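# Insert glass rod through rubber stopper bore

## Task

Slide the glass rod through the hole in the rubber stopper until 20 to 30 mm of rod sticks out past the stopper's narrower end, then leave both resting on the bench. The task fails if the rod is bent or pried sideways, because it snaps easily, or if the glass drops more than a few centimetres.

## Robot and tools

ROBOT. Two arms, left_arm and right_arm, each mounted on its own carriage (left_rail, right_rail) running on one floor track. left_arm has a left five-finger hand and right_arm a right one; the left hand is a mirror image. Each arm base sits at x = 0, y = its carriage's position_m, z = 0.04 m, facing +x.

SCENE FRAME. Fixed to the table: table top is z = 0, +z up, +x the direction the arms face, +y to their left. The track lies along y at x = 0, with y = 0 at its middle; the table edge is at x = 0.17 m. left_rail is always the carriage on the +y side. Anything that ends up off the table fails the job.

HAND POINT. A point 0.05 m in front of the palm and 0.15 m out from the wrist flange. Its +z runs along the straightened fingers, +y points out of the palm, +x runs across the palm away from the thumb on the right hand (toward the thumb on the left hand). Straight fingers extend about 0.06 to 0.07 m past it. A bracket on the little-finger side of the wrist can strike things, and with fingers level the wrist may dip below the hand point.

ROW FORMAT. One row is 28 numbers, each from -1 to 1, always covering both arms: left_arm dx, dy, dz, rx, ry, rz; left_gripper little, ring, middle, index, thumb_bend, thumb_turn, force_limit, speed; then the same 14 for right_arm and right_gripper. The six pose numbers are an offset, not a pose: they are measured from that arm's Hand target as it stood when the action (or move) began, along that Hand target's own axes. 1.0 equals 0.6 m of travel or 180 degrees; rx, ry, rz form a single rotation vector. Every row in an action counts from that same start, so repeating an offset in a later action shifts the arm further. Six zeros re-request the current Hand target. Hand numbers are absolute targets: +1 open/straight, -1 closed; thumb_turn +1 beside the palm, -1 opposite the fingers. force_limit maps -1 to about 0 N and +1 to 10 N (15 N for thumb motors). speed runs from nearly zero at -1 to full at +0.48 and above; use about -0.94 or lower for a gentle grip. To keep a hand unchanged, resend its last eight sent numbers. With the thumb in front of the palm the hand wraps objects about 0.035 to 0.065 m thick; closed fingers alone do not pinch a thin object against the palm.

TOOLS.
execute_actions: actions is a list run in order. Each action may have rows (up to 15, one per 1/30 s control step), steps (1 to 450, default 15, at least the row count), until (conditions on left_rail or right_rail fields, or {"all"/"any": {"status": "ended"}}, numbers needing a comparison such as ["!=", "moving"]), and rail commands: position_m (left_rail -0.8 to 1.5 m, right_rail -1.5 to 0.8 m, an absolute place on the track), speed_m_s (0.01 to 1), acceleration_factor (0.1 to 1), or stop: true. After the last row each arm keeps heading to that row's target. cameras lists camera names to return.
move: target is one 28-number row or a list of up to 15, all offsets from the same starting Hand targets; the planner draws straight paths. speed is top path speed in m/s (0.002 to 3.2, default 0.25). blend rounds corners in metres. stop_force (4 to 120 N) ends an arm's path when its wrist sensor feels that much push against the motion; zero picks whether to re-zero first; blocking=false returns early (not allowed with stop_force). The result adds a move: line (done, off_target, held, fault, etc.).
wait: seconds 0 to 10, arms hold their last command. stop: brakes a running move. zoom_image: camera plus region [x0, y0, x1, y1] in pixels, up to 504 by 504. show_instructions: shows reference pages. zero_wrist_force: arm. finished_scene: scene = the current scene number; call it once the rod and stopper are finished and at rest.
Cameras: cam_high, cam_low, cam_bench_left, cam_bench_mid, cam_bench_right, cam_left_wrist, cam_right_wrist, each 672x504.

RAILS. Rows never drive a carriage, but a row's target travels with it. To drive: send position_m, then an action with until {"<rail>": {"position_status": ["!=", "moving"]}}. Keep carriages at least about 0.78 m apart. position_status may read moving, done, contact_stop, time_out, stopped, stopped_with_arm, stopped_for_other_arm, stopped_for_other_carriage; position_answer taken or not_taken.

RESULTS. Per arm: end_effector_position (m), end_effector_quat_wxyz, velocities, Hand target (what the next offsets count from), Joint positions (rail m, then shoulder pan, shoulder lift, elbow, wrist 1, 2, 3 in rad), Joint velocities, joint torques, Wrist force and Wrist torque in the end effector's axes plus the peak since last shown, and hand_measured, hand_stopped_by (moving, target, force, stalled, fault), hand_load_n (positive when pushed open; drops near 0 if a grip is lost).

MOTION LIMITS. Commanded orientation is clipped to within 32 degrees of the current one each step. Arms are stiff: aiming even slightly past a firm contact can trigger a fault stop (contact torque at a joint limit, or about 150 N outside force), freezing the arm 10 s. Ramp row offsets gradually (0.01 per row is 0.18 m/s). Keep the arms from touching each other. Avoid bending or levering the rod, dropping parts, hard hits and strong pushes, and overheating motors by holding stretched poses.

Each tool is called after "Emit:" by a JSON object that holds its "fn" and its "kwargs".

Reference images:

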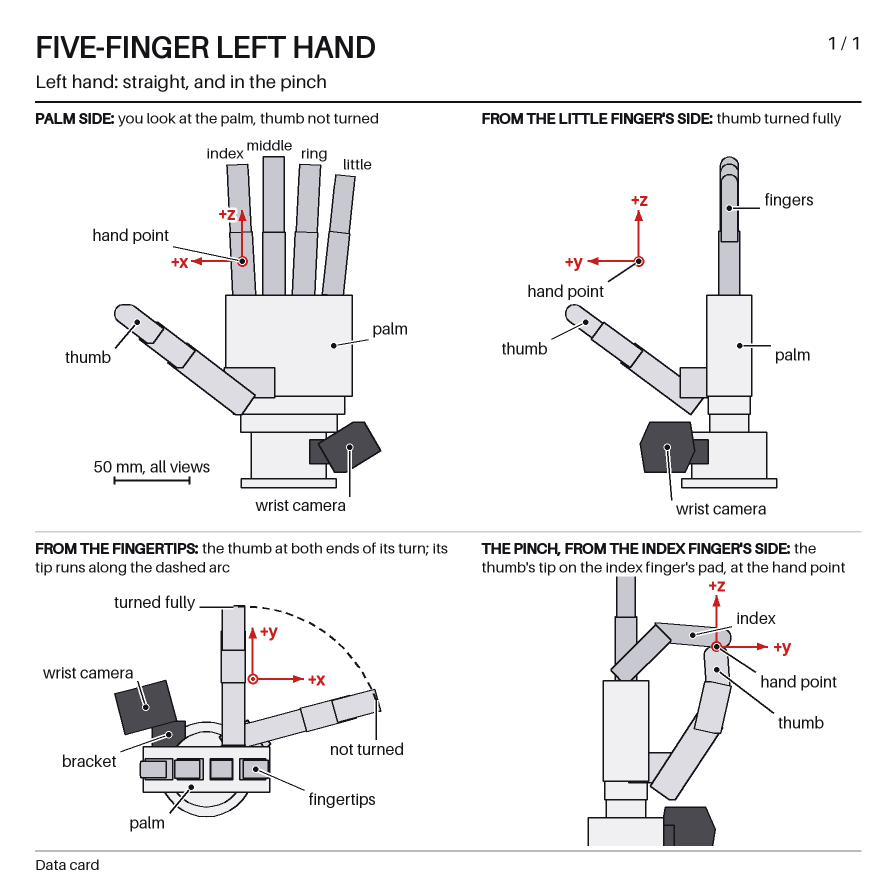

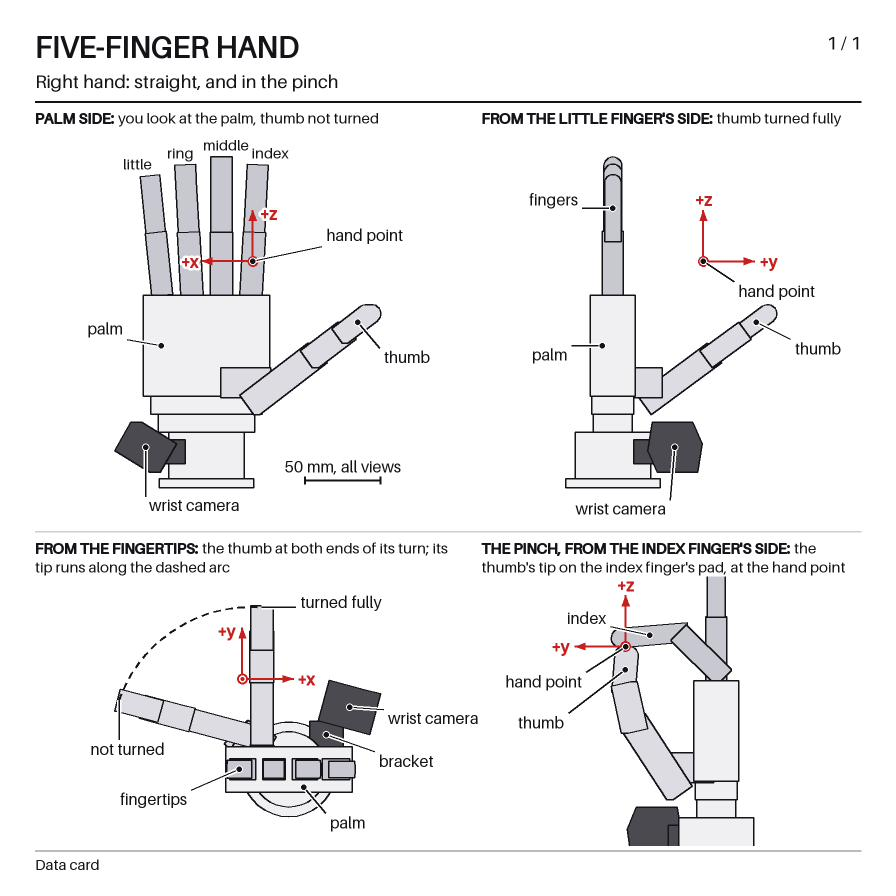

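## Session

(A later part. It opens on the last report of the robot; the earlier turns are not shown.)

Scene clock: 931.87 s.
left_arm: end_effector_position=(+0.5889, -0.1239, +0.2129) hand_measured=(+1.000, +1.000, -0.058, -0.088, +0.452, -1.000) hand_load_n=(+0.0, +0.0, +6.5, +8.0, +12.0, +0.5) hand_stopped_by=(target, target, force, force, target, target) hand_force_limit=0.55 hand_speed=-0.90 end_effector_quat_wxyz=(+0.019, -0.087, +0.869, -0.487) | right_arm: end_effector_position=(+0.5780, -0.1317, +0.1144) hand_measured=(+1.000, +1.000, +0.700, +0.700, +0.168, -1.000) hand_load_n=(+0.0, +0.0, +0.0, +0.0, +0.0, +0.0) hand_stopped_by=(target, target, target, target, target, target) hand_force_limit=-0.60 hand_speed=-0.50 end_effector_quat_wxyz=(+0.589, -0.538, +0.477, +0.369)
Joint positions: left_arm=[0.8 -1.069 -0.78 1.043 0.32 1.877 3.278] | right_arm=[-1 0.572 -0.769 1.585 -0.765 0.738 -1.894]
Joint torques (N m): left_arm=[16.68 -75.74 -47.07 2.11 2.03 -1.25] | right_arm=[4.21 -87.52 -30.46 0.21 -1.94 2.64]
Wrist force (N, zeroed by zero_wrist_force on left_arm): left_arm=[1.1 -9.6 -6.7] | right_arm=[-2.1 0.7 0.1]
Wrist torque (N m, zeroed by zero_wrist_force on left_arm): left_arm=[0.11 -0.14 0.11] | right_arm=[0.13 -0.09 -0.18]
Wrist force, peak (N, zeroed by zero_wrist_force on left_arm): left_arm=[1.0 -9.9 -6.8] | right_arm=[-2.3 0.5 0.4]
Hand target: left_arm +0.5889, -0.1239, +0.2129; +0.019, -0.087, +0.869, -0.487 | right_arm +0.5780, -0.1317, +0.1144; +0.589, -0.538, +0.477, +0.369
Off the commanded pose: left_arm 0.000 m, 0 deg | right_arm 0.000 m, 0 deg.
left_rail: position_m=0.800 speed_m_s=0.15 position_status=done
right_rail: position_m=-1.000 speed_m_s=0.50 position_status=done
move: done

Emit:
{"fn": "execute_actions", "kwargs": {"actions": [], "cameras": ["cam_left_wrist"]}}

Emit:
{"fn": "zoom_image", "kwargs": {"camera": "cam_left_wrist", "region": [170, 120, 380, 300]}}

Emit:
{"fn": "zoom_image", "kwargs": {"camera": "cam_left_wrist", "region": [0, 150, 190, 250]}}

Scene clock: 933.90 s.
left_arm: end_effector_position=(+0.5889, -0.1239, +0.2129) hand_measured=(+1.000, +1.000, -0.058, -0.088, +0.452, -1.000) hand_load_n=(+0.0, +0.0, +6.5, +8.0, +12.0, +0.5) hand_stopped_by=(target, target, force, force, target, target) hand_force_limit=0.55 hand_speed=-0.90 end_effector_quat_wxyz=(+0.019, -0.087, +0.869, -0.487) | right_arm: end_effector_position=(+0.5780, -0.1317, +0.1144) hand_measured=(+1.000, +1.000, +0.700, +0.700, +0.168, -1.000) hand_load_n=(+0.0, +0.0, +0.0, +0.0, +0.5, +0.0) hand_stopped_by=(target, target, target, target, target, target) hand_force_limit=-0.60 hand_speed=-0.50 end_effector_quat_wxyz=(+0.589, -0.538, +0.477, +0.369)
Joint positions: left_arm=[0.8 -1.069 -0.78 1.043 0.32 1.877 3.278] | right_arm=[-1 0.572 -0.769 1.585 -0.765 0.738 -1.894]
Joint velocities: within noise
Joint torques (N m): left_arm=[16.37 -75.9 -47.17 3.04 2.54 -1.66] | right_arm=[6.7 -87.93 -31.02 0.45 -1.52 2.58]
Wrist force (N, zeroed by zero_wrist_force on left_arm): left_arm=[1.0 -9.7 -6.5] | right_arm=[-1.9 0.1 0.0]
Wrist torque (N m, zeroed by zero_wrist_force on left_arm): left_arm=[0.08 -0.12 0.11] | right_arm=[0.04 -0.12 -0.20]
Wrist force, peak (N, zeroed by zero_wrist_force on left_arm): left_arm=[0.8 -10.0 -6.7] | right_arm=[-2.4 0.0 0.0]
Hand target: left_arm +0.5889, -0.1239, +0.2129; +0.019, -0.087, +0.869, -0.487 | right_arm +0.5780, -0.1317, +0.1144; +0.589, -0.538, +0.477, +0.369
Off the commanded pose: left_arm 0.000 m, 0 deg | right_arm 0.000 m, 0 deg.
left_rail: position_m=0.800 speed_m_s=0.15 position_status=done
right_rail: position_m=-1.000 speed_m_s=0.50 position_status=done
Images, in order (width x height): cam_left_wrist 672x504.

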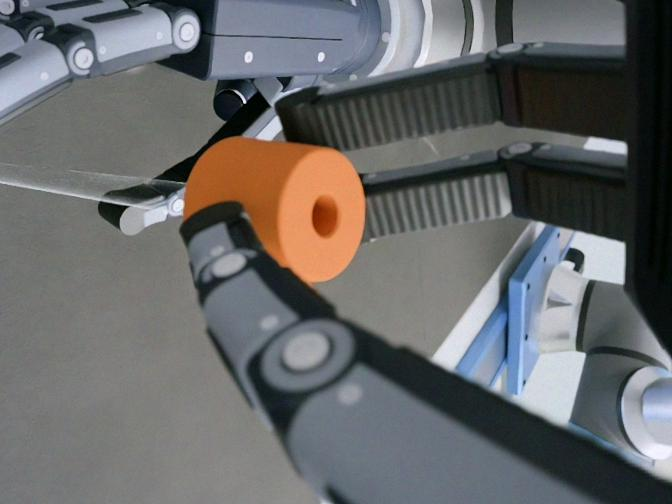

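Scaled by 2.400 from the camera's 672x504 image, which has a finer 960x720 frame.

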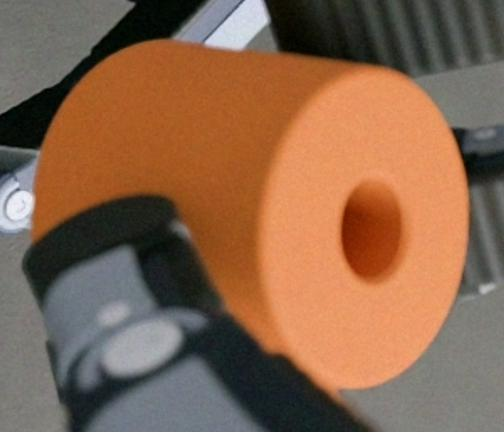

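Scaled by 2.653 from the camera's 672x504 image, which has a finer 960x720 frame.

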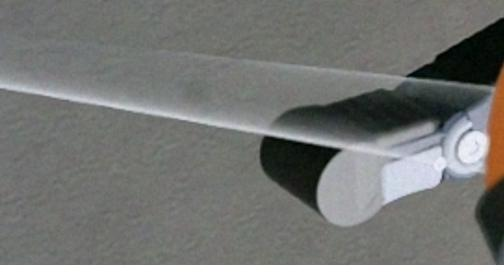

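Emit:
{"fn": "move", "kwargs": {"target": [0.00055,-0.00249,-0.00205,0.00374,-0.00322,0.00452,1,1,-0.9,-0.9,0.45,-1,0.55,-0.9,0,0,0,0,0,0,1,1,0.7,0.7,0.168,-1,-0.6,-0.5], "speed": 0.05}}

Emit:
{"fn": "move", "kwargs": {"target": [0,-0.00144,-0.00083,0,0,0,1,1,-0.9,-0.9,0.45,-1,0.55,-0.9,0,0,0,0,0,0,1,1,0.7,0.7,0.168,-1,-0.6,-0.5], "speed": 0.05, "cameras": ["cam_left_wrist"]}}

Emit:
{"fn": "zoom_image", "kwargs": {"camera": "cam_left_wrist", "region": [0, 120, 380, 300]}}

Emit:
{"fn": "zero_wrist_force", "kwargs": {"arm": "left_arm"}}

Emit:
{"fn": "move", "kwargs": {"target": [0,0.0115,0.00663,0,0,0,1,1,-0.9,-0.9,0.45,-1,0.55,-0.9,0,0,0,0,0,0,1,1,0.7,0.7,0.168,-1,-0.6,-0.5], "speed": 0.006, "stop_force": 4}}

Scene clock: 949.13 s.
left_arm: end_effector_position=(+0.5886, -0.1237, +0.2148) hand_measured=(+1.000, +1.000, -0.058, -0.088, +0.452, -1.000) hand_load_n=(+0.0, +0.0, +6.5, +8.0, +14.0, +0.5) hand_stopped_by=(target, target, force, force, target, target) hand_force_limit=0.55 hand_speed=-0.90 end_effector_quat_wxyz=(+0.028, -0.083, +0.867, -0.491) end_effector_velocity=(+0.000, -0.001, +0.000) end_effector_angular_velocity=(-0.003, -0.004, +0.001) | right_arm: end_effector_position=(+0.5780, -0.1317, +0.1144) hand_measured=(+1.000, +1.000, +0.700, +0.700, +0.168, -1.000) hand_load_n=(+0.0, +0.0, +0.0, +0.0, +0.0, +0.0) hand_stopped_by=(target, target, target, target, target, target) hand_force_limit=-0.60 hand_speed=-0.50 end_effector_quat_wxyz=(+0.589, -0.538, +0.477, +0.369)
Joint positions: left_arm=[0.8 -1.072 -0.79 1.06 0.3 1.866 3.286] | right_arm=[-1 0.572 -0.769 1.585 -0.765 0.738 -1.894]
Joint velocities: left_arm=[0 -0.001 -0.002 0.003 -0.005 -0.002 0.001] | right_arm=[within noise]
Joint torques (N m): left_arm=[-17.8 -123.64 -28.47 -1.6 -1.38 2.47] | right_arm=[1.62 -86.26 -31.8 0.06 -1.91 2.64]
Wrist force (N, zeroed by zero_wrist_force on left_arm): left_arm=[0.5 0.4 -0.5] | right_arm=[-1.8 0.3 0.3]
Wrist torque (N m, zeroed by zero_wrist_force on left_arm): left_arm=[0.16 -0.07 -0.12] | right_arm=[0.05 -0.14 -0.18]
Wrist force, peak (N, zeroed by zero_wrist_force on left_arm): left_arm=[1.5 -10.2 -6.7] | right_arm=[-2.5 0.2 0.1]
Hand target: left_arm +0.5886, -0.1237, +0.2149; +0.028, -0.083, +0.867, -0.491 | right_arm +0.5780, -0.1317, +0.1144; +0.589, -0.538, +0.477, +0.369
Off the commanded pose: left_arm 0.000 m, 0 deg | right_arm 0.000 m, 0 deg.
left_rail: position_m=0.800 speed_m_s=0.15 position_status=done
right_rail: position_m=-1.000 speed_m_s=0.50 position_status=done
move: done

Scene clock: 949.83 s.
left_arm: end_effector_position=(+0.5886, -0.1237, +0.2158) hand_measured=(+1.000, +1.000, -0.058, -0.088, +0.452, -1.000) hand_load_n=(+0.0, +0.0, +7.0, +8.0, +14.5, +0.5) hand_stopped_by=(target, target, force, force, target, target) hand_force_limit=0.55 hand_speed=-0.90 end_effector_quat_wxyz=(+0.028, -0.083, +0.867, -0.491) | right_arm: end_effector_position=(+0.5780, -0.1317, +0.1144) hand_measured=(+1.000, +1.000, +0.700, +0.700, +0.168, -1.000) hand_load_n=(+0.0, +0.0, +0.0, +0.0, +0.0, +0.0) hand_stopped_by=(target, target, target, target, target, target) hand_force_limit=-0.60 hand_speed=-0.50 end_effector_quat_wxyz=(+0.589, -0.538, +0.477, +0.369)
Joint positions: left_arm=[0.8 -1.072 -0.791 1.059 0.301 1.866 3.287] | right_arm=[-1 0.572 -0.769 1.585 -0.765 0.738 -1.894]
Joint torques (N m): left_arm=[-14.16 -126.2 -55.34 1.49 -1.72 2.23] | right_arm=[4.44 -85.64 -32.15 0.7 -1.88 2.17]
Wrist force (N, zeroed by zero_wrist_force on left_arm): left_arm=[0.7 -0.1 -0.1] | right_arm=[-1.7 -0.1 0.2]
Wrist torque (N m, zeroed by zero_wrist_force on left_arm): left_arm=[0.07 -0.09 -0.09] | right_arm=[0.00 -0.16 -0.19]
Wrist force, peak (N, zeroed by zero_wrist_force on left_arm): left_arm=[0.8 0.5 0.0] | right_arm=[-2.3 0.1 0.1]
Hand target: left_arm +0.5886, -0.1237, +0.2159; +0.028, -0.083, +0.867, -0.491 | right_arm +0.5780, -0.1317, +0.1144; +0.589, -0.538, +0.477, +0.369
Off the commanded pose: left_arm 0.000 m, 0 deg | right_arm 0.000 m, 0 deg.
left_rail: position_m=0.800 speed_m_s=0.15 position_status=done
right_rail: position_m=-1.000 speed_m_s=0.50 position_status=done
move: done
Images, in order (width x height): cam_left_wrist 672x504.

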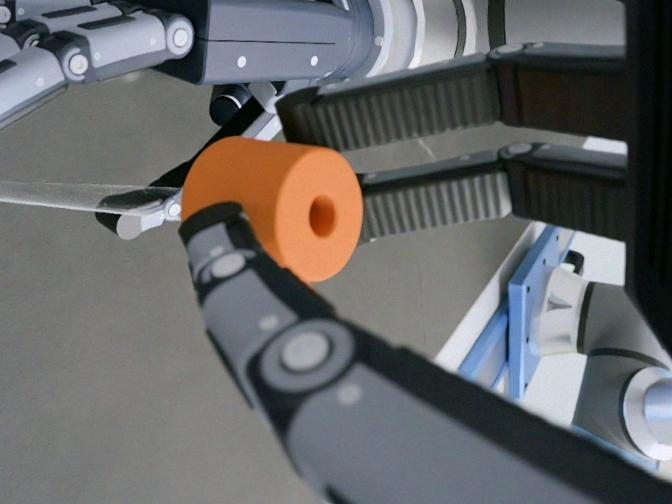

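Scaled by 1.326 from the camera's 672x504 image, which has a finer 960x720 frame.

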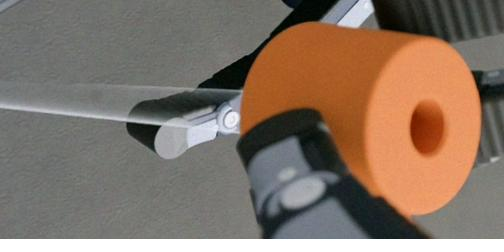

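Wrist force sensor zeroed.

Scene clock: 951.83 s.
left_arm: end_effector_position=(+0.5886, -0.1237, +0.2135) hand_measured=(+1.000, +1.000, -0.058, -0.088, +0.452, -1.000) hand_load_n=(+0.0, +0.0, +6.5, +8.0, +13.5, +1.0) hand_stopped_by=(target, target, force, force, target, target) hand_force_limit=0.55 hand_speed=-0.90 end_effector_quat_wxyz=(+0.028, -0.083, +0.867, -0.491) | right_arm: end_effector_position=(+0.5780, -0.1317, +0.1144) hand_measured=(+1.000, +1.000, +0.700, +0.700, +0.168, -1.000) hand_load_n=(+0.0, +0.0, +0.0, +0.0, +0.5, +0.0) hand_stopped_by=(target, target, target, target, target, target) hand_force_limit=-0.60 hand_speed=-0.50 end_effector_quat_wxyz=(+0.589, -0.538, +0.477, +0.369)
Joint positions: left_arm=[0.8 -1.073 -0.79 1.062 0.298 1.866 3.287] | right_arm=[-1 0.572 -0.769 1.585 -0.765 0.738 -1.894]
Joint torques (N m): left_arm=[-12.23 -120.36 -51.96 2.15 -1.46 0.85] | right_arm=[4.27 -86.07 -31.56 0.67 -1.83 2.25]
Wrist force (N, zeroed by zero_wrist_force on left_arm): left_arm=[-0.1 -4.3 -2.9] | right_arm=[-2.1 0.2 0.2]
Wrist torque (N m, zeroed by zero_wrist_force on left_arm): left_arm=[-0.01 -0.02 0.04] | right_arm=[0.04 -0.09 -0.20]
Wrist force, peak (N, zeroed by zero_wrist_force on left_arm): left_arm=[0.3 -5.2 -3.8] | right_arm=[-2.2 0.6 -0.3]
Hand target: left_arm +0.5886, -0.1237, +0.2135; +0.028, -0.083, +0.867, -0.491 (not the last commanded pose) | right_arm +0.5780, -0.1317, +0.1144; +0.589, -0.538, +0.477, +0.369
Off the commanded pose: left_arm 0.006 m, 0 deg | right_arm 0.000 m, 0 deg.
left_rail: position_m=0.800 speed_m_s=0.15 position_status=done
right_rail: position_m=-1.000 speed_m_s=0.50 position_status=done
move: contact (left_arm)

Emit:
{"fn": "move", "kwargs": {"target": [[-0.00038,-0.00221,-0.00185,0.00457,0.00094,-0.003,1,1,-0.9,-0.9,0.45,-1,0.55,-0.9,0,0,0,0,0,0,1,1,0.7,0.7,0.168,-1,-0.6,-0.5],[-0.00038,0.00573,0.00273,0.00457,0.00094,-0.003,1,1,-0.9,-0.9,0.45,-1,0.55,-0.9,0,0,0,0,0,0,1,1,0.7,0.7,0.168,-1,-0.6,-0.5]], "speed": [0.02,0.006], "stop_force": 4, "zero": false}}

Emit:
{"fn": "move", "kwargs": {"target": [[-0.00038,-0.00221,-0.00185,0.00457,0.00094,-0.003,1,1,-0.9,-0.9,0.45,-1,0.55,-0.9,0,0,0,0,0,0,1,1,0.7,0.7,0.168,-1,-0.6,-0.5],[-0.00038,0.00573,0.00273,0.00457,0.00094,-0.003,1,1,-0.9,-0.9,0.45,-1,0.55,-0.9,0,0,0,0,0,0,1,1,0.7,0.7,0.168,-1,-0.6,-0.5]], "speed": [0.02,0.006], "stop_force": 4, "zero": false}}

Emit:
{"fn": "move", "kwargs": {"target": [[0.00114,-0.00205,0.00055,-0.01371,-0.00282,0.009,1,1,-0.9,-0.9,0.45,-1,0.55,-0.9,0,0,0,0,0,0,1,1,0.7,0.7,0.168,-1,-0.6,-0.5],[0.00114,0.00589,0.00513,-0.01371,-0.00282,0.009,1,1,-0.9,-0.9,0.45,-1,0.55,-0.9,0,0,0,0,0,0,1,1,0.7,0.7,0.168,-1,-0.6,-0.5]], "speed": [0.02,0.006], "stop_force": 4, "zero": false}}

Emit:
{"fn": "move", "kwargs": {"target": [[0.00038,-0.00213,-0.00065,-0.00457,-0.00094,0.003,1,1,-0.9,-0.9,0.45,-1,0.55,-0.9,0,0,0,0,0,0,1,1,0.7,0.7,0.168,-1,-0.6,-0.5],[0.00038,0.00581,0.00393,-0.00457,-0.00094,0.003,1,1,-0.9,-0.9,0.45,-1,0.55,-0.9,0,0,0,0,0,0,1,1,0.7,0.7,0.168,-1,-0.6,-0.5]], "speed": [0.02,0.006], "stop_force": 4, "zero": false, "cameras": ["cam_left_wrist"]}}

Scene clock: 961.47 s.
left_arm: end_effector_position=(+0.5888, -0.1233, +0.2136) hand_measured=(+1.000, +1.000, -0.058, -0.088, +0.452, -1.000) hand_load_n=(+0.0, +0.0, +6.5, +8.0, +13.5, +1.0) hand_stopped_by=(target, target, force, force, target, target) hand_force_limit=0.55 hand_speed=-0.90 end_effector_quat_wxyz=(+0.025, -0.086, +0.863, -0.498) | right_arm: end_effector_position=(+0.5780, -0.1317, +0.1144) hand_measured=(+1.000, +1.000, +0.700, +0.700, +0.168, -1.000) hand_load_n=(+0.0, +0.0, +0.0, +0.0, +0.0, +0.0) hand_stopped_by=(target, target, target, target, target, target) hand_force_limit=-0.60 hand_speed=-0.50 end_effector_quat_wxyz=(+0.589, -0.538, +0.477, +0.369)
Joint positions: left_arm=[0.8 -1.07 -0.795 1.075 0.276 1.873 3.274] | right_arm=[-1 0.572 -0.769 1.585 -0.765 0.738 -1.894]
Joint torques (N m): left_arm=[13.53 -117.67 -52.48 2.26 0.65 0.46] | right_arm=[3.51 -84.8 -32.31 0.63 -1.74 2.43]
Wrist force (N, zeroed by zero_wrist_force on left_arm): left_arm=[-0.3 -3.3 -1.8] | right_arm=[-2.1 0.4 0.1]
Wrist torque (N m, zeroed by zero_wrist_force on left_arm): left_arm=[-0.04 0.04 0.14] | right_arm=[0.08 -0.09 -0.20]
Wrist force, peak (N, zeroed by zero_wrist_force on left_arm): left_arm=[-0.3 -4.8 -3.0] | right_arm=[-2.4 0.5 0.6]
Hand target: left_arm +0.5888, -0.1233, +0.2137; +0.025, -0.086, +0.863, -0.498 (not the last commanded pose) | right_arm +0.5780, -0.1317, +0.1144; +0.589, -0.538, +0.477, +0.369
Off the commanded pose: left_arm 0.004 m, 0 deg | right_arm 0.000 m, 0 deg.
left_rail: position_m=0.800 speed_m_s=0.15 position_status=done
right_rail: position_m=-1.000 speed_m_s=0.50 position_status=done
move: contact (left_arm); path passed 1 of 2 targets

Scene clock: 963.80 s.
left_arm: end_effector_position=(+0.5889, -0.1230, +0.2136) hand_measured=(+1.000, +1.000, -0.058, -0.088, +0.452, -1.000) hand_load_n=(+0.0, +0.0, +6.5, +8.0, +13.0, +1.0) hand_stopped_by=(target, target, force, force, target, target) hand_force_limit=0.55 hand_speed=-0.90 end_effector_quat_wxyz=(+0.022, -0.089, +0.859, -0.504) | right_arm: end_effector_position=(+0.5780, -0.1317, +0.1144) hand_measured=(+1.000, +1.000, +0.700, +0.700, +0.168, -1.000) hand_load_n=(+0.0, +0.0, +0.0, +0.0, +0.0, +0.0) hand_stopped_by=(target, target, target, target, target, target) hand_force_limit=-0.60 hand_speed=-0.50 end_effector_quat_wxyz=(+0.589, -0.538, +0.477, +0.369)
Joint positions: left_arm=[0.8 -1.067 -0.8 1.088 0.253 1.88 3.262] | right_arm=[-1 0.572 -0.769 1.585 -0.765 0.738 -1.894]
Joint torques (N m): left_arm=[14.11 -118.74 -52.09 2.06 1.82 0.6] | right_arm=[4.06 -85.67 -32.44 0.72 -1.51 2.22]
Wrist force (N, zeroed by zero_wrist_force on left_arm): left_arm=[0.1 -4.5 -3.0] | right_arm=[-1.6 0.3 0.0]
Wrist torque (N m, zeroed by zero_wrist_force on left_arm): left_arm=[-0.07 0.02 0.17] | right_arm=[0.07 -0.16 -0.17]
Wrist force, peak (N, zeroed by zero_wrist_force on left_arm): left_arm=[-0.2 -5.4 -3.6] | right_arm=[-2.5 0.3 0.5]
Hand target: left_arm +0.5889, -0.1230, +0.2137; +0.022, -0.089, +0.859, -0.504 (not the last commanded pose) | right_arm +0.5780, -0.1317, +0.1144; +0.589, -0.538, +0.477, +0.369
Off the commanded pose: left_arm 0.004 m, 0 deg | right_arm 0.000 m, 0 deg.
left_rail: position_m=0.800 speed_m_s=0.15 position_status=done
right_rail: position_m=-1.000 speed_m_s=0.50 position_status=done
move: contact (left_arm); path passed 1 of 2 targets

Scene clock: 966.03 s.
left_arm: end_effector_position=(+0.5884, -0.1241, +0.2133) hand_measured=(+1.000, +1.000, -0.058, -0.088, +0.452, -1.000) hand_load_n=(+0.0, +0.0, +6.5, +7.5, +13.5, +1.0) hand_stopped_by=(target, target, force, force, target, target) hand_force_limit=0.55 hand_speed=-0.90 end_effector_quat_wxyz=(+0.031, -0.080, +0.870, -0.485) | right_arm: end_effector_position=(+0.5780, -0.1317, +0.1144) hand_measured=(+1.000, +1.000, +0.700, +0.700, +0.168, -1.000) hand_load_n=(+0.0, +0.0, +0.0, +0.0, +0.0, +0.0) hand_stopped_by=(target, target, target, target, target, target) hand_force_limit=-0.60 hand_speed=-0.50 end_effector_quat_wxyz=(+0.589, -0.538, +0.477, +0.369)
Joint positions: left_arm=[0.8 -1.075 -0.785 1.049 0.319 1.859 3.299] | right_arm=[-1 0.572 -0.769 1.585 -0.765 0.738 -1.894]
Joint torques (N m): left_arm=[-11.67 -112.46 -35.22 2.22 -0.55 0.58] | right_arm=[1.91 -86.16 -33.73 0.97 -1.88 2.51]
Wrist force (N, zeroed by zero_wrist_force on left_arm): left_arm=[0.0 -4.3 -3.1] | right_arm=[-1.8 0.1 0.0]
Wrist torque (N m, zeroed by zero_wrist_force on left_arm): left_arm=[0.05 -0.02 0.02] | right_arm=[0.03 -0.15 -0.19]
Wrist force, peak (N, zeroed by zero_wrist_force on left_arm): left_arm=[0.2 -4.4 -3.5] | right_arm=[-2.5 0.1 0.0]
Hand target: left_arm +0.5884, -0.1241, +0.2135; +0.031, -0.080, +0.870, -0.485 (not the last commanded pose) | right_arm +0.5780, -0.1317, +0.1144; +0.589, -0.538, +0.477, +0.369
Off the commanded pose: left_arm 0.004 m, 0 deg | right_arm 0.000 m, 0 deg.
left_rail: position_m=0.800 speed_m_s=0.15 position_status=done
right_rail: position_m=-1.000 speed_m_s=0.50 position_status=done
move: contact (left_arm); path passed 1 of 2 targets

Scene clock: 968.43 s.
left_arm: end_effector_position=(+0.5883, -0.1245, +0.2132) hand_measured=(+1.000, +1.000, -0.058, -0.088, +0.452, -1.000) hand_load_n=(+0.0, +0.0, +7.0, +8.0, +13.0, +0.5) hand_stopped_by=(target, target, force, force, target, target) hand_force_limit=0.55 hand_speed=-0.90 end_effector_quat_wxyz=(+0.034, -0.077, +0.874, -0.479) | right_arm: end_effector_position=(+0.5780, -0.1317, +0.1144) hand_measured=(+1.000, +1.000, +0.700, +0.700, +0.168, -1.000) hand_load_n=(+0.0, +0.0, -0.5, +0.0, +0.0, +0.0) hand_stopped_by=(target, target, target, target, target, target) hand_force_limit=-0.60 hand_speed=-0.50 end_effector_quat_wxyz=(+0.589, -0.538, +0.477, +0.369)
Joint positions: left_arm=[0.8 -1.078 -0.78 1.036 0.34 1.851 3.31] | right_arm=[-1 0.572 -0.769 1.585 -0.765 0.738 -1.894]
Joint torques (N m): left_arm=[-6.44 -118.3 -51.76 2.16 2.17 0.01] | right_arm=[2.95 -85.67 -33 1.28 -1.93 2.3]
Wrist force (N, zeroed by zero_wrist_force on left_arm): left_arm=[0.3 -4.1 -2.8] | right_arm=[-1.9 0.2 0.1]
Wrist torque (N m, zeroed by zero_wrist_force on left_arm): left_arm=[0.05 -0.10 0.03] | right_arm=[0.05 -0.13 -0.19]
Wrist force, peak (N, zeroed by zero_wrist_force on left_arm): left_arm=[0.4 -5.7 -4.1] | right_arm=[-2.4 -0.1 -0.4]
Hand target: left_arm +0.5883, -0.1245, +0.2133; +0.034, -0.077, +0.874, -0.479 (not the last commanded pose) | right_arm +0.5780, -0.1317, +0.1144; +0.589, -0.538, +0.477, +0.369
Off the commanded pose: left_arm 0.004 m, 0 deg | right_arm 0.000 m, 0 deg.
left_rail: position_m=0.800 speed_m_s=0.15 position_status=done
right_rail: position_m=-1.000 speed_m_s=0.50 position_status=done
move: contact (left_arm); path passed 1 of 2 targets
Images, in order (width x height): cam_left_wrist 672x504.

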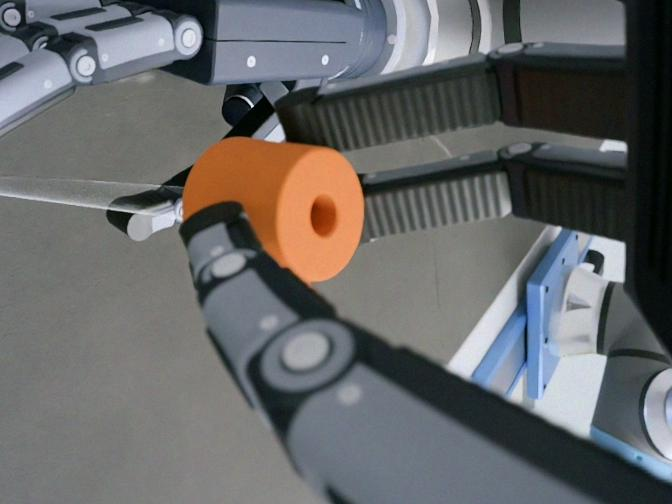

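Emit:
{"fn": "move", "kwargs": {"target": [-0.00076,-0.00225,-0.00245,0.00914,0.00188,-0.006,1,1,-0.9,-0.9,0.45,-1,0.55,-0.9,0,0,0,0,0,0,1,1,0.7,0.7,0.168,-1,-0.6,-0.5], "speed": 0.05}}

Emit:
{"fn": "move", "kwargs": {"target": [0.0001,0.0152,0.0103,0,0,0,1,1,-0.9,-0.9,0.45,-1,0.55,-0.9,0,0,0,0,0,0,1,1,0.7,0.7,0.168,-1,-0.6,-0.5], "speed": 0.01, "stop_force": 60, "zero": false, "cameras": ["cam_left_wrist"]}}

Scene clock: 983.03 s.
left_arm: end_effector_position=(+0.5887, -0.1239, +0.2152) hand_measured=(+1.000, +1.000, -0.058, -0.088, +0.452, -1.000) hand_load_n=(+0.0, +0.0, +7.0, +8.0, +14.5, +1.0) hand_stopped_by=(target, target, force, force, target, target) hand_force_limit=0.55 hand_speed=-0.90 end_effector_quat_wxyz=(+0.028, -0.083, +0.866, -0.492) | right_arm: end_effector_position=(+0.5780, -0.1317, +0.1144) hand_measured=(+1.000, +1.000, +0.700, +0.700, +0.168, -1.000) hand_load_n=(+0.0, +0.0, +0.0, +0.0, +0.0, -0.5) hand_stopped_by=(target, target, target, target, target, target) hand_force_limit=-0.60 hand_speed=-0.50 end_effector_quat_wxyz=(+0.589, -0.538, +0.477, +0.369)
Joint positions: left_arm=[0.8 -1.073 -0.791 1.06 0.299 1.866 3.287] | right_arm=[-1 0.572 -0.769 1.585 -0.765 0.738 -1.894]
Joint torques (N m): left_arm=[16.12 -127.77 -27.44 -0.96 2.76 -1.83] | right_arm=[4.7 -84.54 -32.82 1.16 -1.79 2.22]
Wrist force (N, zeroed by zero_wrist_force on left_arm): left_arm=[-0.1 0.0 -0.2] | right_arm=[-2.0 0.3 0.0]
Wrist torque (N m, zeroed by zero_wrist_force on left_arm): left_arm=[0.01 0.01 0.12] | right_arm=[0.07 -0.11 -0.19]
Wrist force, peak (N, zeroed by zero_wrist_force on left_arm): left_arm=[0.6 -4.8 -3.5] | right_arm=[-2.5 -0.3 0.4]
Hand target: left_arm +0.5887, -0.1239, +0.2152; +0.028, -0.083, +0.866, -0.492 | right_arm +0.5780, -0.1317, +0.1144; +0.589, -0.538, +0.477, +0.369
Off the commanded pose: left_arm 0.000 m, 0 deg | right_arm 0.000 m, 0 deg.
left_rail: position_m=0.800 speed_m_s=0.15 position_status=done
right_rail: position_m=-1.000 speed_m_s=0.50 position_status=done
move: done

Scene clock: 985.10 s.
left_arm: end_effector_position=(+0.5884, -0.1246, +0.2042) hand_measured=(+1.000, +1.000, -0.058, -0.088, +0.452, -1.000) hand_load_n=(+0.0, +0.0, +6.0, +7.5, +6.5, -0.5) hand_stopped_by=(target, target, force, force, target, target) hand_force_limit=0.55 hand_speed=-0.90 end_effector_quat_wxyz=(+0.028, -0.083, +0.866, -0.492) | right_arm: end_effector_position=(+0.5780, -0.1317, +0.1144) hand_measured=(+1.000, +1.000, +0.700, +0.700, +0.168, -1.000) hand_load_n=(+0.0, +0.0, +0.0, +0.0, +0.0, -0.5) hand_stopped_by=(target, target, target, target, target, target) hand_force_limit=-0.60 hand_speed=-0.50 end_effector_quat_wxyz=(+0.589, -0.538, +0.477, +0.369)
Joint positions: left_arm=[0.8 -1.073 -0.785 1.069 0.284 1.866 3.286] | right_arm=[-1 0.572 -0.769 1.585 -0.765 0.738 -1.894]
Joint torques (N m): left_arm=[-18.4 -48 -5.18 1.61 -3.32 -1.38] | right_arm=[2.61 -85.41 -35.34 1.17 -1.73 2.27]
Wrist force (N, zeroed by zero_wrist_force on left_arm): left_arm=[0.7 -29.2 -18.8] | right_arm=[-1.6 0.2 0.0]
Wrist torque (N m, zeroed by zero_wrist_force on left_arm): left_arm=[-0.06 -0.21 0.41] | right_arm=[0.05 -0.16 -0.17]
Wrist force, peak (N, zeroed by zero_wrist_force on left_arm): left_arm=[0.7 -35.1 -22.8] | right_arm=[-2.3 0.3 0.8]
Hand target: left_arm +0.5884, -0.1246, +0.2042; +0.028, -0.083, +0.866, -0.492 | right_arm +0.5780, -0.1317, +0.1144; +0.589, -0.538, +0.477, +0.369
Off the commanded pose: left_arm 0.000 m, 0 deg | right_arm 0.000 m, 0 deg.
left_rail: position_m=0.800 speed_m_s=0.15 position_status=done
right_rail: position_m=-1.000 speed_m_s=0.50 position_status=done
move: done
Images, in order (width x height): cam_left_wrist 672x504.

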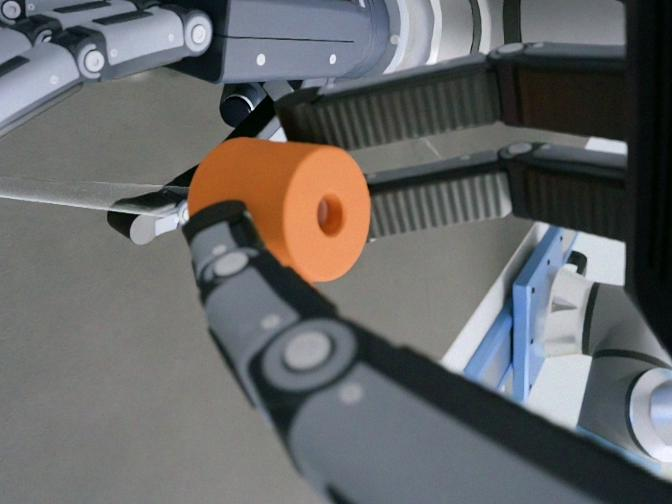

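Emit:
{"fn": "move", "kwargs": {"target": [0.0001,0.01519,0.01029,0,0,0,1,1,-0.9,-0.9,0.45,-1,0.55,-0.9,0,0,0,0,0,0,1,1,0.7,0.7,0.168,-1,-0.6,-0.5], "speed": 0.01, "stop_force": 60, "zero": false, "cameras": ["cam_left_wrist"]}}

Emit:
{"fn": "zoom_image", "kwargs": {"camera": "cam_left_wrist", "region": [0, 120, 380, 300]}}

Scene clock: 990.67 s.
left_arm: end_effector_position=(+0.5880, -0.1253, +0.1932) hand_measured=(+1.000, +1.000, -0.058, -0.088, +0.452, -1.000) hand_load_n=(+0.0, +0.0, +6.0, +8.0, +6.5, -0.5) hand_stopped_by=(target, target, force, force, target, target) hand_force_limit=0.55 hand_speed=-0.90 end_effector_quat_wxyz=(+0.028, -0.083, +0.866, -0.492) | right_arm: end_effector_position=(+0.5780, -0.1317, +0.1144) hand_measured=(+1.000, +1.000, +0.700, +0.700, +0.168, -1.000) hand_load_n=(+0.0, +0.0, +0.0, +0.0, +0.0, +0.0) hand_stopped_by=(target, target, target, target, target, target) hand_force_limit=-0.60 hand_speed=-0.50 end_effector_quat_wxyz=(+0.589, -0.538, +0.477, +0.369)
Joint positions: left_arm=[0.8 -1.074 -0.778 1.078 0.269 1.865 3.286] | right_arm=[-1 0.572 -0.769 1.585 -0.765 0.738 -1.894]
Joint torques (N m): left_arm=[-18.55 -47.65 -4.37 2.04 -3.25 -1.24] | right_arm=[2.08 -83.95 -36.03 1.07 -1.7 1.94]
Wrist force (N, zeroed by zero_wrist_force on left_arm): left_arm=[0.4 -30.8 -19.6] | right_arm=[-1.8 0.1 -0.1]
Wrist torque (N m, zeroed by zero_wrist_force on left_arm): left_arm=[-0.12 -0.17 0.42] | right_arm=[0.04 -0.14 -0.19]
Wrist force, peak (N, zeroed by zero_wrist_force on left_arm): left_arm=[0.8 -31.1 -19.5] | right_arm=[-2.5 0.2 0.0]
Hand target: left_arm +0.5880, -0.1253, +0.1932; +0.028, -0.083, +0.866, -0.492 | right_arm +0.5780, -0.1317, +0.1144; +0.589, -0.538, +0.477, +0.369
Off the commanded pose: left_arm 0.000 m, 0 deg | right_arm 0.000 m, 0 deg.
left_rail: position_m=0.800 speed_m_s=0.15 position_status=done
right_rail: position_m=-1.000 speed_m_s=0.50 position_status=done
move: done
Images, in order (width x height): cam_left_wrist 672x504.

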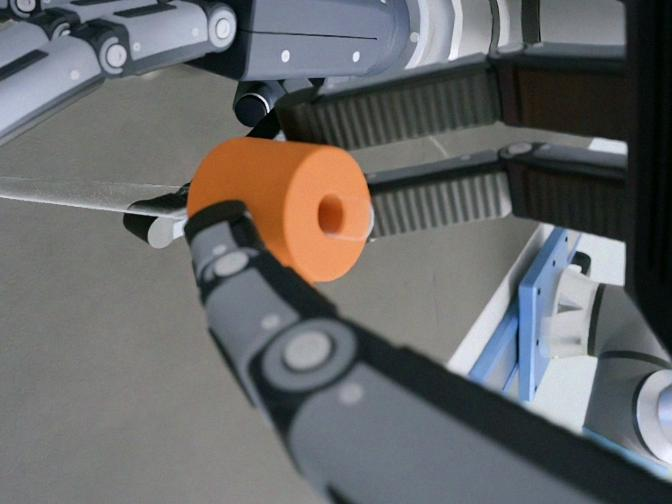

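Scaled by 1.326 from the camera's 672x504 image, which has a finer 960x720 frame.

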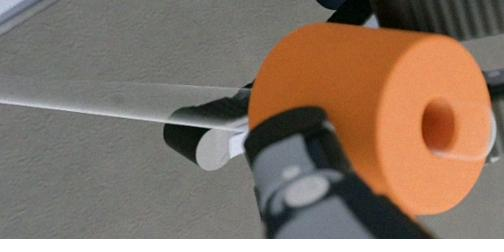

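Emit:
{"fn": "move", "kwargs": {"target": [0.00012,0.01795,0.01216,0,0,0,1,1,-0.9,-0.9,0.45,-1,0.55,-0.9,0,0,0,0,0,0,1,1,0.7,0.7,0.168,-1,-0.6,-0.5], "speed": 0.012, "stop_force": 60, "zero": false, "cameras": ["cam_left_wrist", "cam_right_wrist"]}}

Emit:
{"fn": "zoom_image", "kwargs": {"camera": "cam_left_wrist", "region": [240, 120, 480, 300]}}

Scene clock: 996.70 s.
left_arm: end_effector_position=(+0.5877, -0.1260, +0.1802) hand_measured=(+1.000, +1.000, -0.058, -0.088, +0.452, -1.000) hand_load_n=(+0.0, +0.0, +6.5, +7.5, +5.5, -0.5) hand_stopped_by=(target, target, force, force, target, target) hand_force_limit=0.55 hand_speed=-0.90 end_effector_quat_wxyz=(+0.028, -0.083, +0.866, -0.492) | right_arm: end_effector_position=(+0.5780, -0.1317, +0.1144) hand_measured=(+1.000, +1.000, +0.700, +0.700, +0.168, -1.000) hand_load_n=(+0.0, +0.0, +0.0, +0.0, +0.0, +0.0) hand_stopped_by=(target, target, target, target, target, target) hand_force_limit=-0.60 hand_speed=-0.50 end_effector_quat_wxyz=(+0.589, -0.538, +0.477, +0.369)
Joint positions: left_arm=[0.8 -1.075 -0.771 1.087 0.251 1.864 3.285] | right_arm=[-1 0.572 -0.769 1.585 -0.765 0.738 -1.894]
Joint torques (N m): left_arm=[-17.22 -42.85 -2.13 2.03 -3.54 -1.17] | right_arm=[3.92 -84.83 -36.05 0.95 -1.58 2.11]
Wrist force (N, zeroed by zero_wrist_force on left_arm): left_arm=[0.7 -33.9 -21.4] | right_arm=[-1.6 0.1 -0.2]
Wrist torque (N m, zeroed by zero_wrist_force on left_arm): left_arm=[-0.14 -0.19 0.46] | right_arm=[0.05 -0.17 -0.18]
Wrist force, peak (N, zeroed by zero_wrist_force on left_arm): left_arm=[0.8 -34.3 -21.8] | right_arm=[-2.4 0.4 0.3]
Hand target: left_arm +0.5877, -0.1260, +0.1802; +0.028, -0.083, +0.866, -0.492 | right_arm +0.5780, -0.1317, +0.1144; +0.589, -0.538, +0.477, +0.369
Off the commanded pose: left_arm 0.000 m, 0 deg | right_arm 0.000 m, 0 deg.
left_rail: position_m=0.800 speed_m_s=0.15 position_status=done
right_rail: position_m=-1.000 speed_m_s=0.50 position_status=done
move: done
Images, in order (width x height): cam_left_wrist 672x504, cam_right_wrist 672x504.

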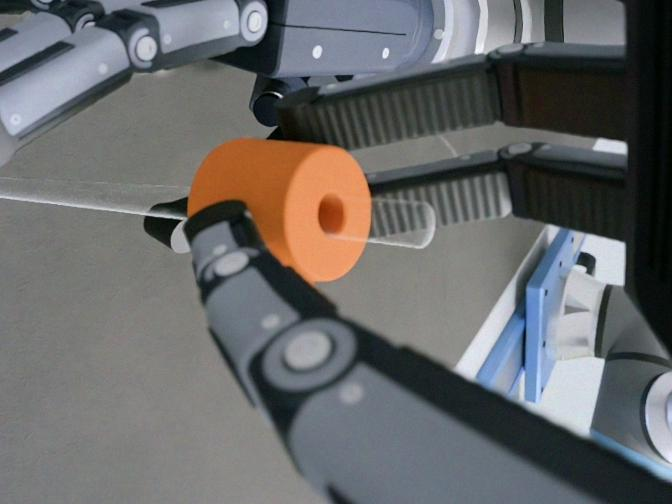

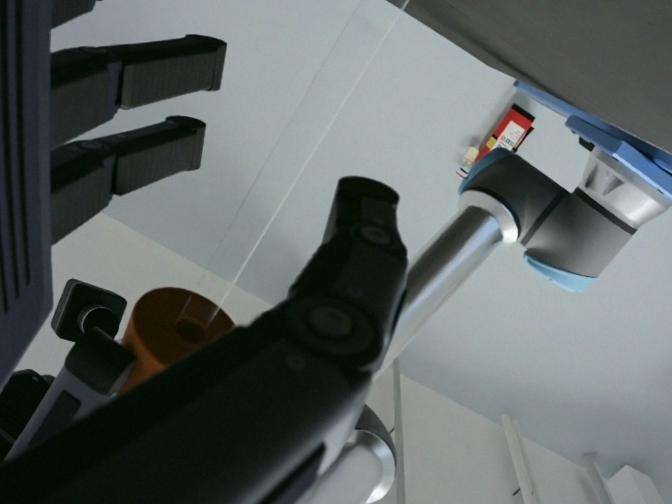

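Scaled by 2.100 from the camera's 672x504 image, which has a finer 960x720 frame.

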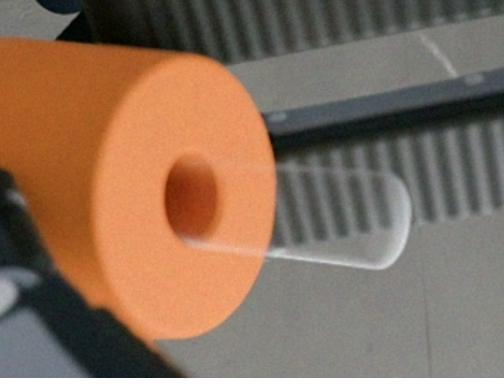

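Emit:
{"fn": "move", "kwargs": {"target": [0.00005,0.00704,0.00477,0,0,0,1,1,-0.9,-0.9,0.45,-1,0.55,-0.9,0,0,0,0,0,0,1,1,0.7,0.7,0.168,-1,-0.6,-0.5], "speed": 0.01, "stop_force": 60, "zero": false}}

Emit:
{"fn": "move", "kwargs": {"target": [-0.00005,-0.0054,-0.0038,0,0,0,1,1,-0.9,-0.9,0.45,-1,0.55,-0.9,0,0,0,0,0,0,1,1,0.7,0.7,0.168,-1,-0.6,-0.5], "speed": 0.03, "cameras": ["cam_left_wrist", "cam_right_wrist", "cam_bench_mid"]}}

Emit:
{"fn": "zoom_image", "kwargs": {"camera": "cam_left_wrist", "region": [240, 120, 480, 300]}}

Emit:
{"fn": "zoom_image", "kwargs": {"camera": "cam_bench_mid", "region": [290, 290, 370, 360]}}

Scene clock: 1002.00 s.
left_arm: end_effector_position=(+0.5875, -0.1263, +0.1751) hand_measured=(+1.000, +1.000, -0.058, -0.088, +0.452, -1.000) hand_load_n=(+0.0, +0.0, +6.0, +7.5, +5.0, -0.5) hand_stopped_by=(target, target, force, force, target, target) hand_force_limit=0.55 hand_speed=-0.90 end_effector_quat_wxyz=(+0.028, -0.083, +0.866, -0.492) | right_arm: end_effector_position=(+0.5780, -0.1317, +0.1144) hand_measured=(+1.000, +1.000, +0.700, +0.700, +0.168, -1.000) hand_load_n=(+0.0, +0.0, +0.0, +0.0, +0.0, +0.0) hand_stopped_by=(target, target, target, target, target, target) hand_force_limit=-0.60 hand_speed=-0.50 end_effector_quat_wxyz=(+0.589, -0.538, +0.477, +0.369)
Joint positions: left_arm=[0.8 -1.075 -0.767 1.091 0.244 1.864 3.285] | right_arm=[-1 0.572 -0.769 1.585 -0.765 0.738 -1.894]
Joint torques (N m): left_arm=[-17.95 -41.96 -1.69 2.31 -3.57 -0.94] | right_arm=[2.49 -83.4 -36.8 1.15 -1.74 1.93]
Wrist force (N, zeroed by zero_wrist_force on left_arm): left_arm=[0.5 -35.2 -22.1] | right_arm=[-2.0 -0.1 -0.2]
Wrist torque (N m, zeroed by zero_wrist_force on left_arm): left_arm=[-0.13 -0.20 0.47] | right_arm=[0.01 -0.10 -0.22]
Wrist force, peak (N, zeroed by zero_wrist_force on left_arm): left_arm=[1.0 -36.2 -23.1] | right_arm=[-2.5 0.6 -0.4]
Hand target: left_arm +0.5875, -0.1263, +0.1751; +0.028, -0.083, +0.866, -0.492 | right_arm +0.5780, -0.1317, +0.1144; +0.589, -0.538, +0.477, +0.369
Off the commanded pose: left_arm 0.000 m, 0 deg | right_arm 0.000 m, 0 deg.
left_rail: position_m=0.800 speed_m_s=0.15 position_status=done
right_rail: position_m=-1.000 speed_m_s=0.50 position_status=done
move: done

Scene clock: 1002.70 s.
left_arm: end_effector_position=(+0.5875, -0.1260, +0.1786) hand_measured=(+1.000, +1.000, -0.058, -0.088, +0.452, -1.000) hand_load_n=(+0.0, +0.0, +6.5, +8.5, +13.0, +1.0) hand_stopped_by=(target, target, force, force, target, target) hand_force_limit=0.55 hand_speed=-0.90 end_effector_quat_wxyz=(+0.028, -0.083, +0.866, -0.492) | right_arm: end_effector_position=(+0.5780, -0.1317, +0.1144) hand_measured=(+1.000, +1.000, +0.700, +0.700, +0.168, -1.000) hand_load_n=(+0.0, +0.0, +0.0, +0.0, +0.0, +0.0) hand_stopped_by=(target, target, target, target, target, target) hand_force_limit=-0.60 hand_speed=-0.50 end_effector_quat_wxyz=(+0.589, -0.538, +0.477, +0.369)
Joint positions: left_arm=[0.8 -1.075 -0.77 1.089 0.249 1.864 3.285] | right_arm=[-1 0.572 -0.769 1.585 -0.765 0.738 -1.894]
Joint torques (N m): left_arm=[16.2 -120.82 -53 1.91 2.68 1.24] | right_arm=[3.91 -84.03 -35.78 1.36 -2.08 1.44]
Wrist force (N, zeroed by zero_wrist_force on left_arm): left_arm=[0.5 -4.5 -3.1] | right_arm=[-2.3 -0.1 0.1]
Wrist torque (N m, zeroed by zero_wrist_force on left_arm): left_arm=[-0.07 -0.08 0.21] | right_arm=[0.00 -0.07 -0.22]
Wrist force, peak (N, zeroed by zero_wrist_force on left_arm): left_arm=[1.2 -35.8 -23.0] | right_arm=[-2.3 -0.1 0.1]
Hand target: left_arm +0.5876, -0.1260, +0.1791; +0.028, -0.083, +0.866, -0.492 | right_arm +0.5780, -0.1317, +0.1144; +0.589, -0.538, +0.477, +0.369
Off the commanded pose: left_arm 0.001 m, 0 deg | right_arm 0.000 m, 0 deg.
left_rail: position_m=0.800 speed_m_s=0.15 position_status=done
right_rail: position_m=-1.000 speed_m_s=0.50 position_status=done
move: done
Images, in order (width x height): cam_bench_mid 672x504, cam_left_wrist 672x504, cam_right_wrist 672x504.

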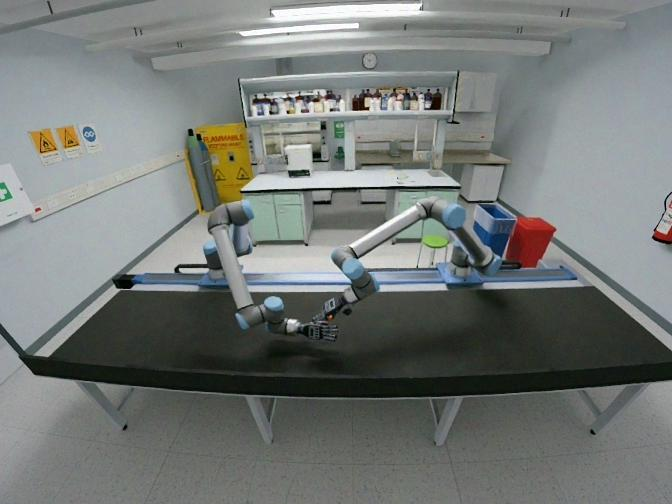

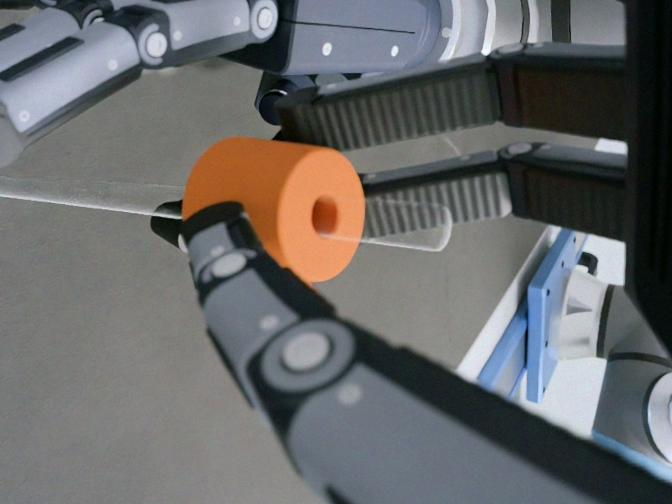

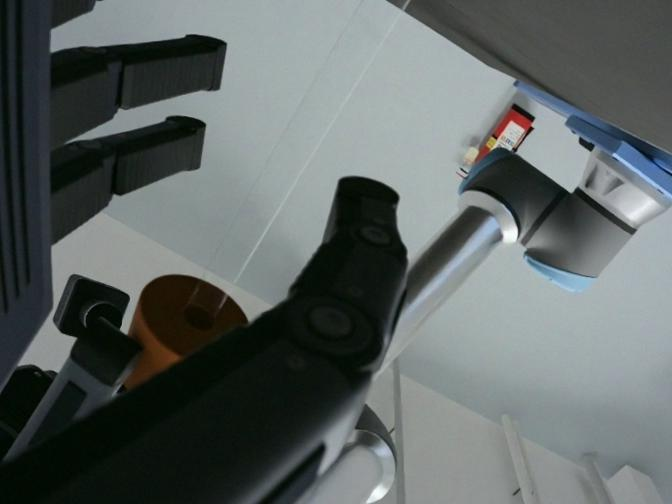

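Scaled by 2.100 from the camera's 672x504 image, which has a finer 960x720 frame.

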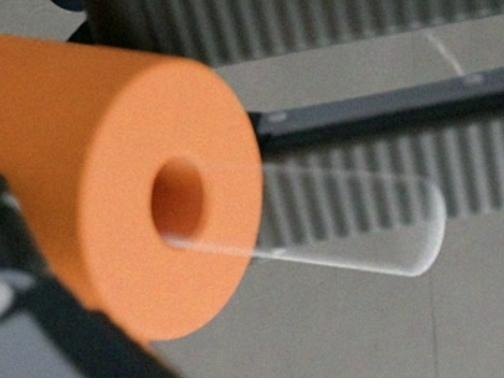

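Scaled by 6.300 from the camera's 672x504 image, which has a finer 960x720 frame.

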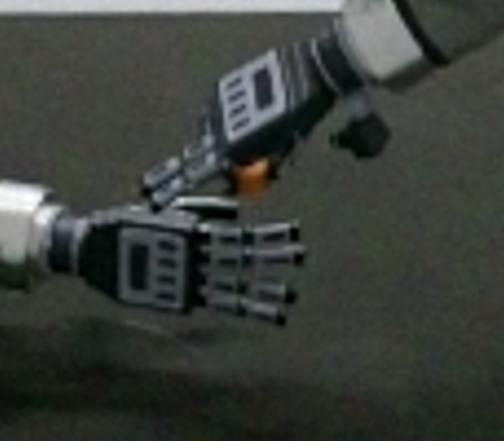

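Emit:
{"fn": "move", "kwargs": {"target": [[0.001,-0.025,-0.0154,0,0,0,1,1,-0.9,-0.9,0.45,-1,0.55,-0.9,0,0,-0.3,0,0,0,1,1,0.7,0.7,0.168,-1,-0.6,-0.5],[0.005,-0.1285,-0.0771,0,0,0,1,1,-0.9,-0.9,0.45,-1,0.55,-0.9,0,0,-0.3,0,0,0,1,1,0.7,0.7,0.168,-1,-0.6,-0.5]], "speed": [0.1,0.08], "cameras": ["cam_left_wrist", "cam_right_wrist", "cam_bench_mid"]}}

Emit:
{"fn": "zoom_image", "kwargs": {"camera": "cam_bench_mid", "region": [290, 290, 370, 360]}}

Scene clock: 1041.83 s.
left_arm: end_effector_position=(+0.5877, -0.1261, +0.2688) hand_measured=(+1.000, +1.000, -0.058, -0.088, +0.452, -1.000) hand_load_n=(+0.0, -0.5, +7.0, +8.0, +14.5, +1.0) hand_stopped_by=(target, target, force, force, target, target) hand_force_limit=0.55 hand_speed=-0.90 end_effector_quat_wxyz=(+0.028, -0.083, +0.866, -0.492) | right_arm: end_effector_position=(+0.5485, -0.3091, +0.1206) hand_measured=(+1.000, +1.000, +0.700, +0.700, +0.168, -1.000) hand_load_n=(+0.0, +0.0, +0.0, +0.0, -0.5, +0.0) hand_stopped_by=(target, target, target, target, target, target) hand_force_limit=-0.60 hand_speed=-0.50 end_effector_quat_wxyz=(+0.589, -0.538, +0.477, +0.369)
Joint positions: left_arm=[0.8 -1.075 -0.812 1.002 0.379 1.864 3.285] | right_arm=[-1 0.381 -0.922 1.895 -0.906 0.547 -1.912]
Joint torques (N m): left_arm=[-12.26 -125.08 -55.41 1.87 -0.56 1.17] | right_arm=[-12.56 -89.96 -14.49 -2.41 -2.84 -2.98]
Wrist force (N, zeroed by zero_wrist_force on left_arm): left_arm=[0.5 0.4 0.4] | right_arm=[-1.7 0.0 0.0]
Wrist torque (N m, zeroed by zero_wrist_force on left_arm): left_arm=[0.01 -0.10 0.11] | right_arm=[0.02 -0.20 0.03]
Wrist force, peak (N, zeroed by zero_wrist_force on left_arm): left_arm=[0.1 -3.3 -2.3] | right_arm=[-2.4 0.2 -0.4]
Hand target: left_arm +0.5876, -0.1261, +0.2691; +0.028, -0.083, +0.866, -0.492 | right_arm +0.5485, -0.3091, +0.1206; +0.589, -0.538, +0.477, +0.369
Off the commanded pose: left_arm 0.000 m, 0 deg | right_arm 0.000 m, 0 deg.
left_rail: position_m=0.800 speed_m_s=0.15 position_status=done
right_rail: position_m=-1.000 speed_m_s=0.50 position_status=done
move: done
Images, in order (width x height): cam_bench_mid 672x504, cam_left_wrist 672x504, cam_right_wrist 672x504.

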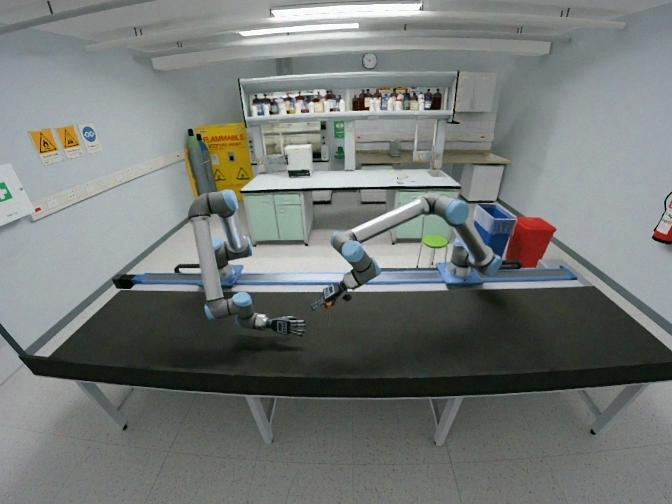

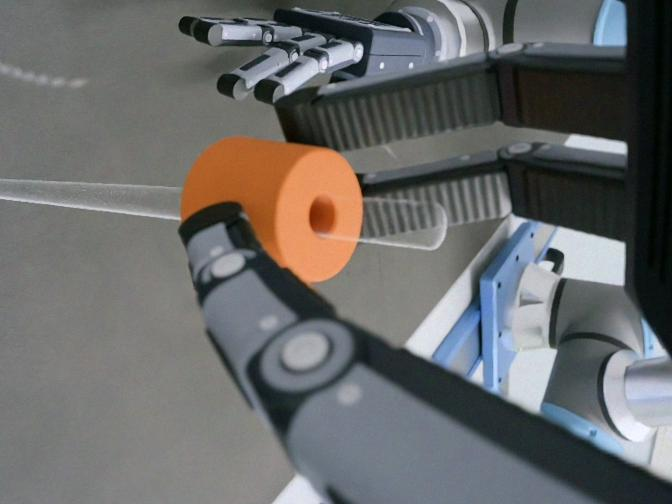

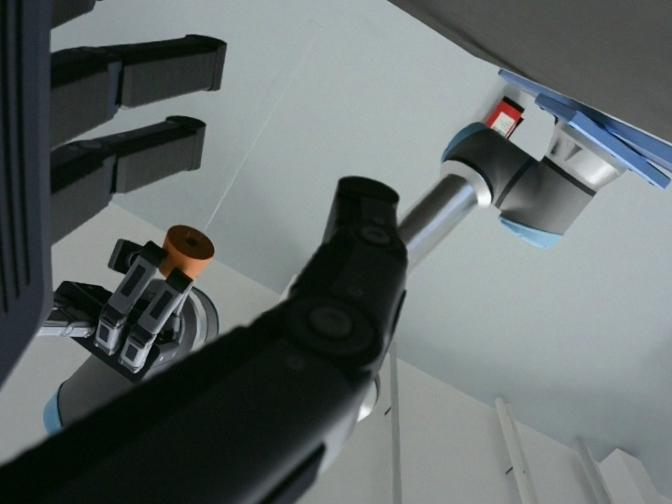

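Scaled by 6.300 from the camera's 672x504 image, which has a finer 960x720 frame.

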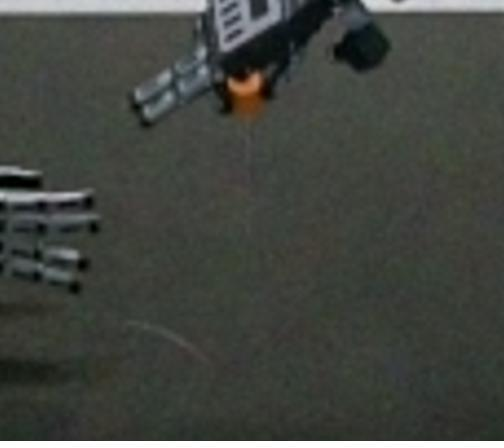

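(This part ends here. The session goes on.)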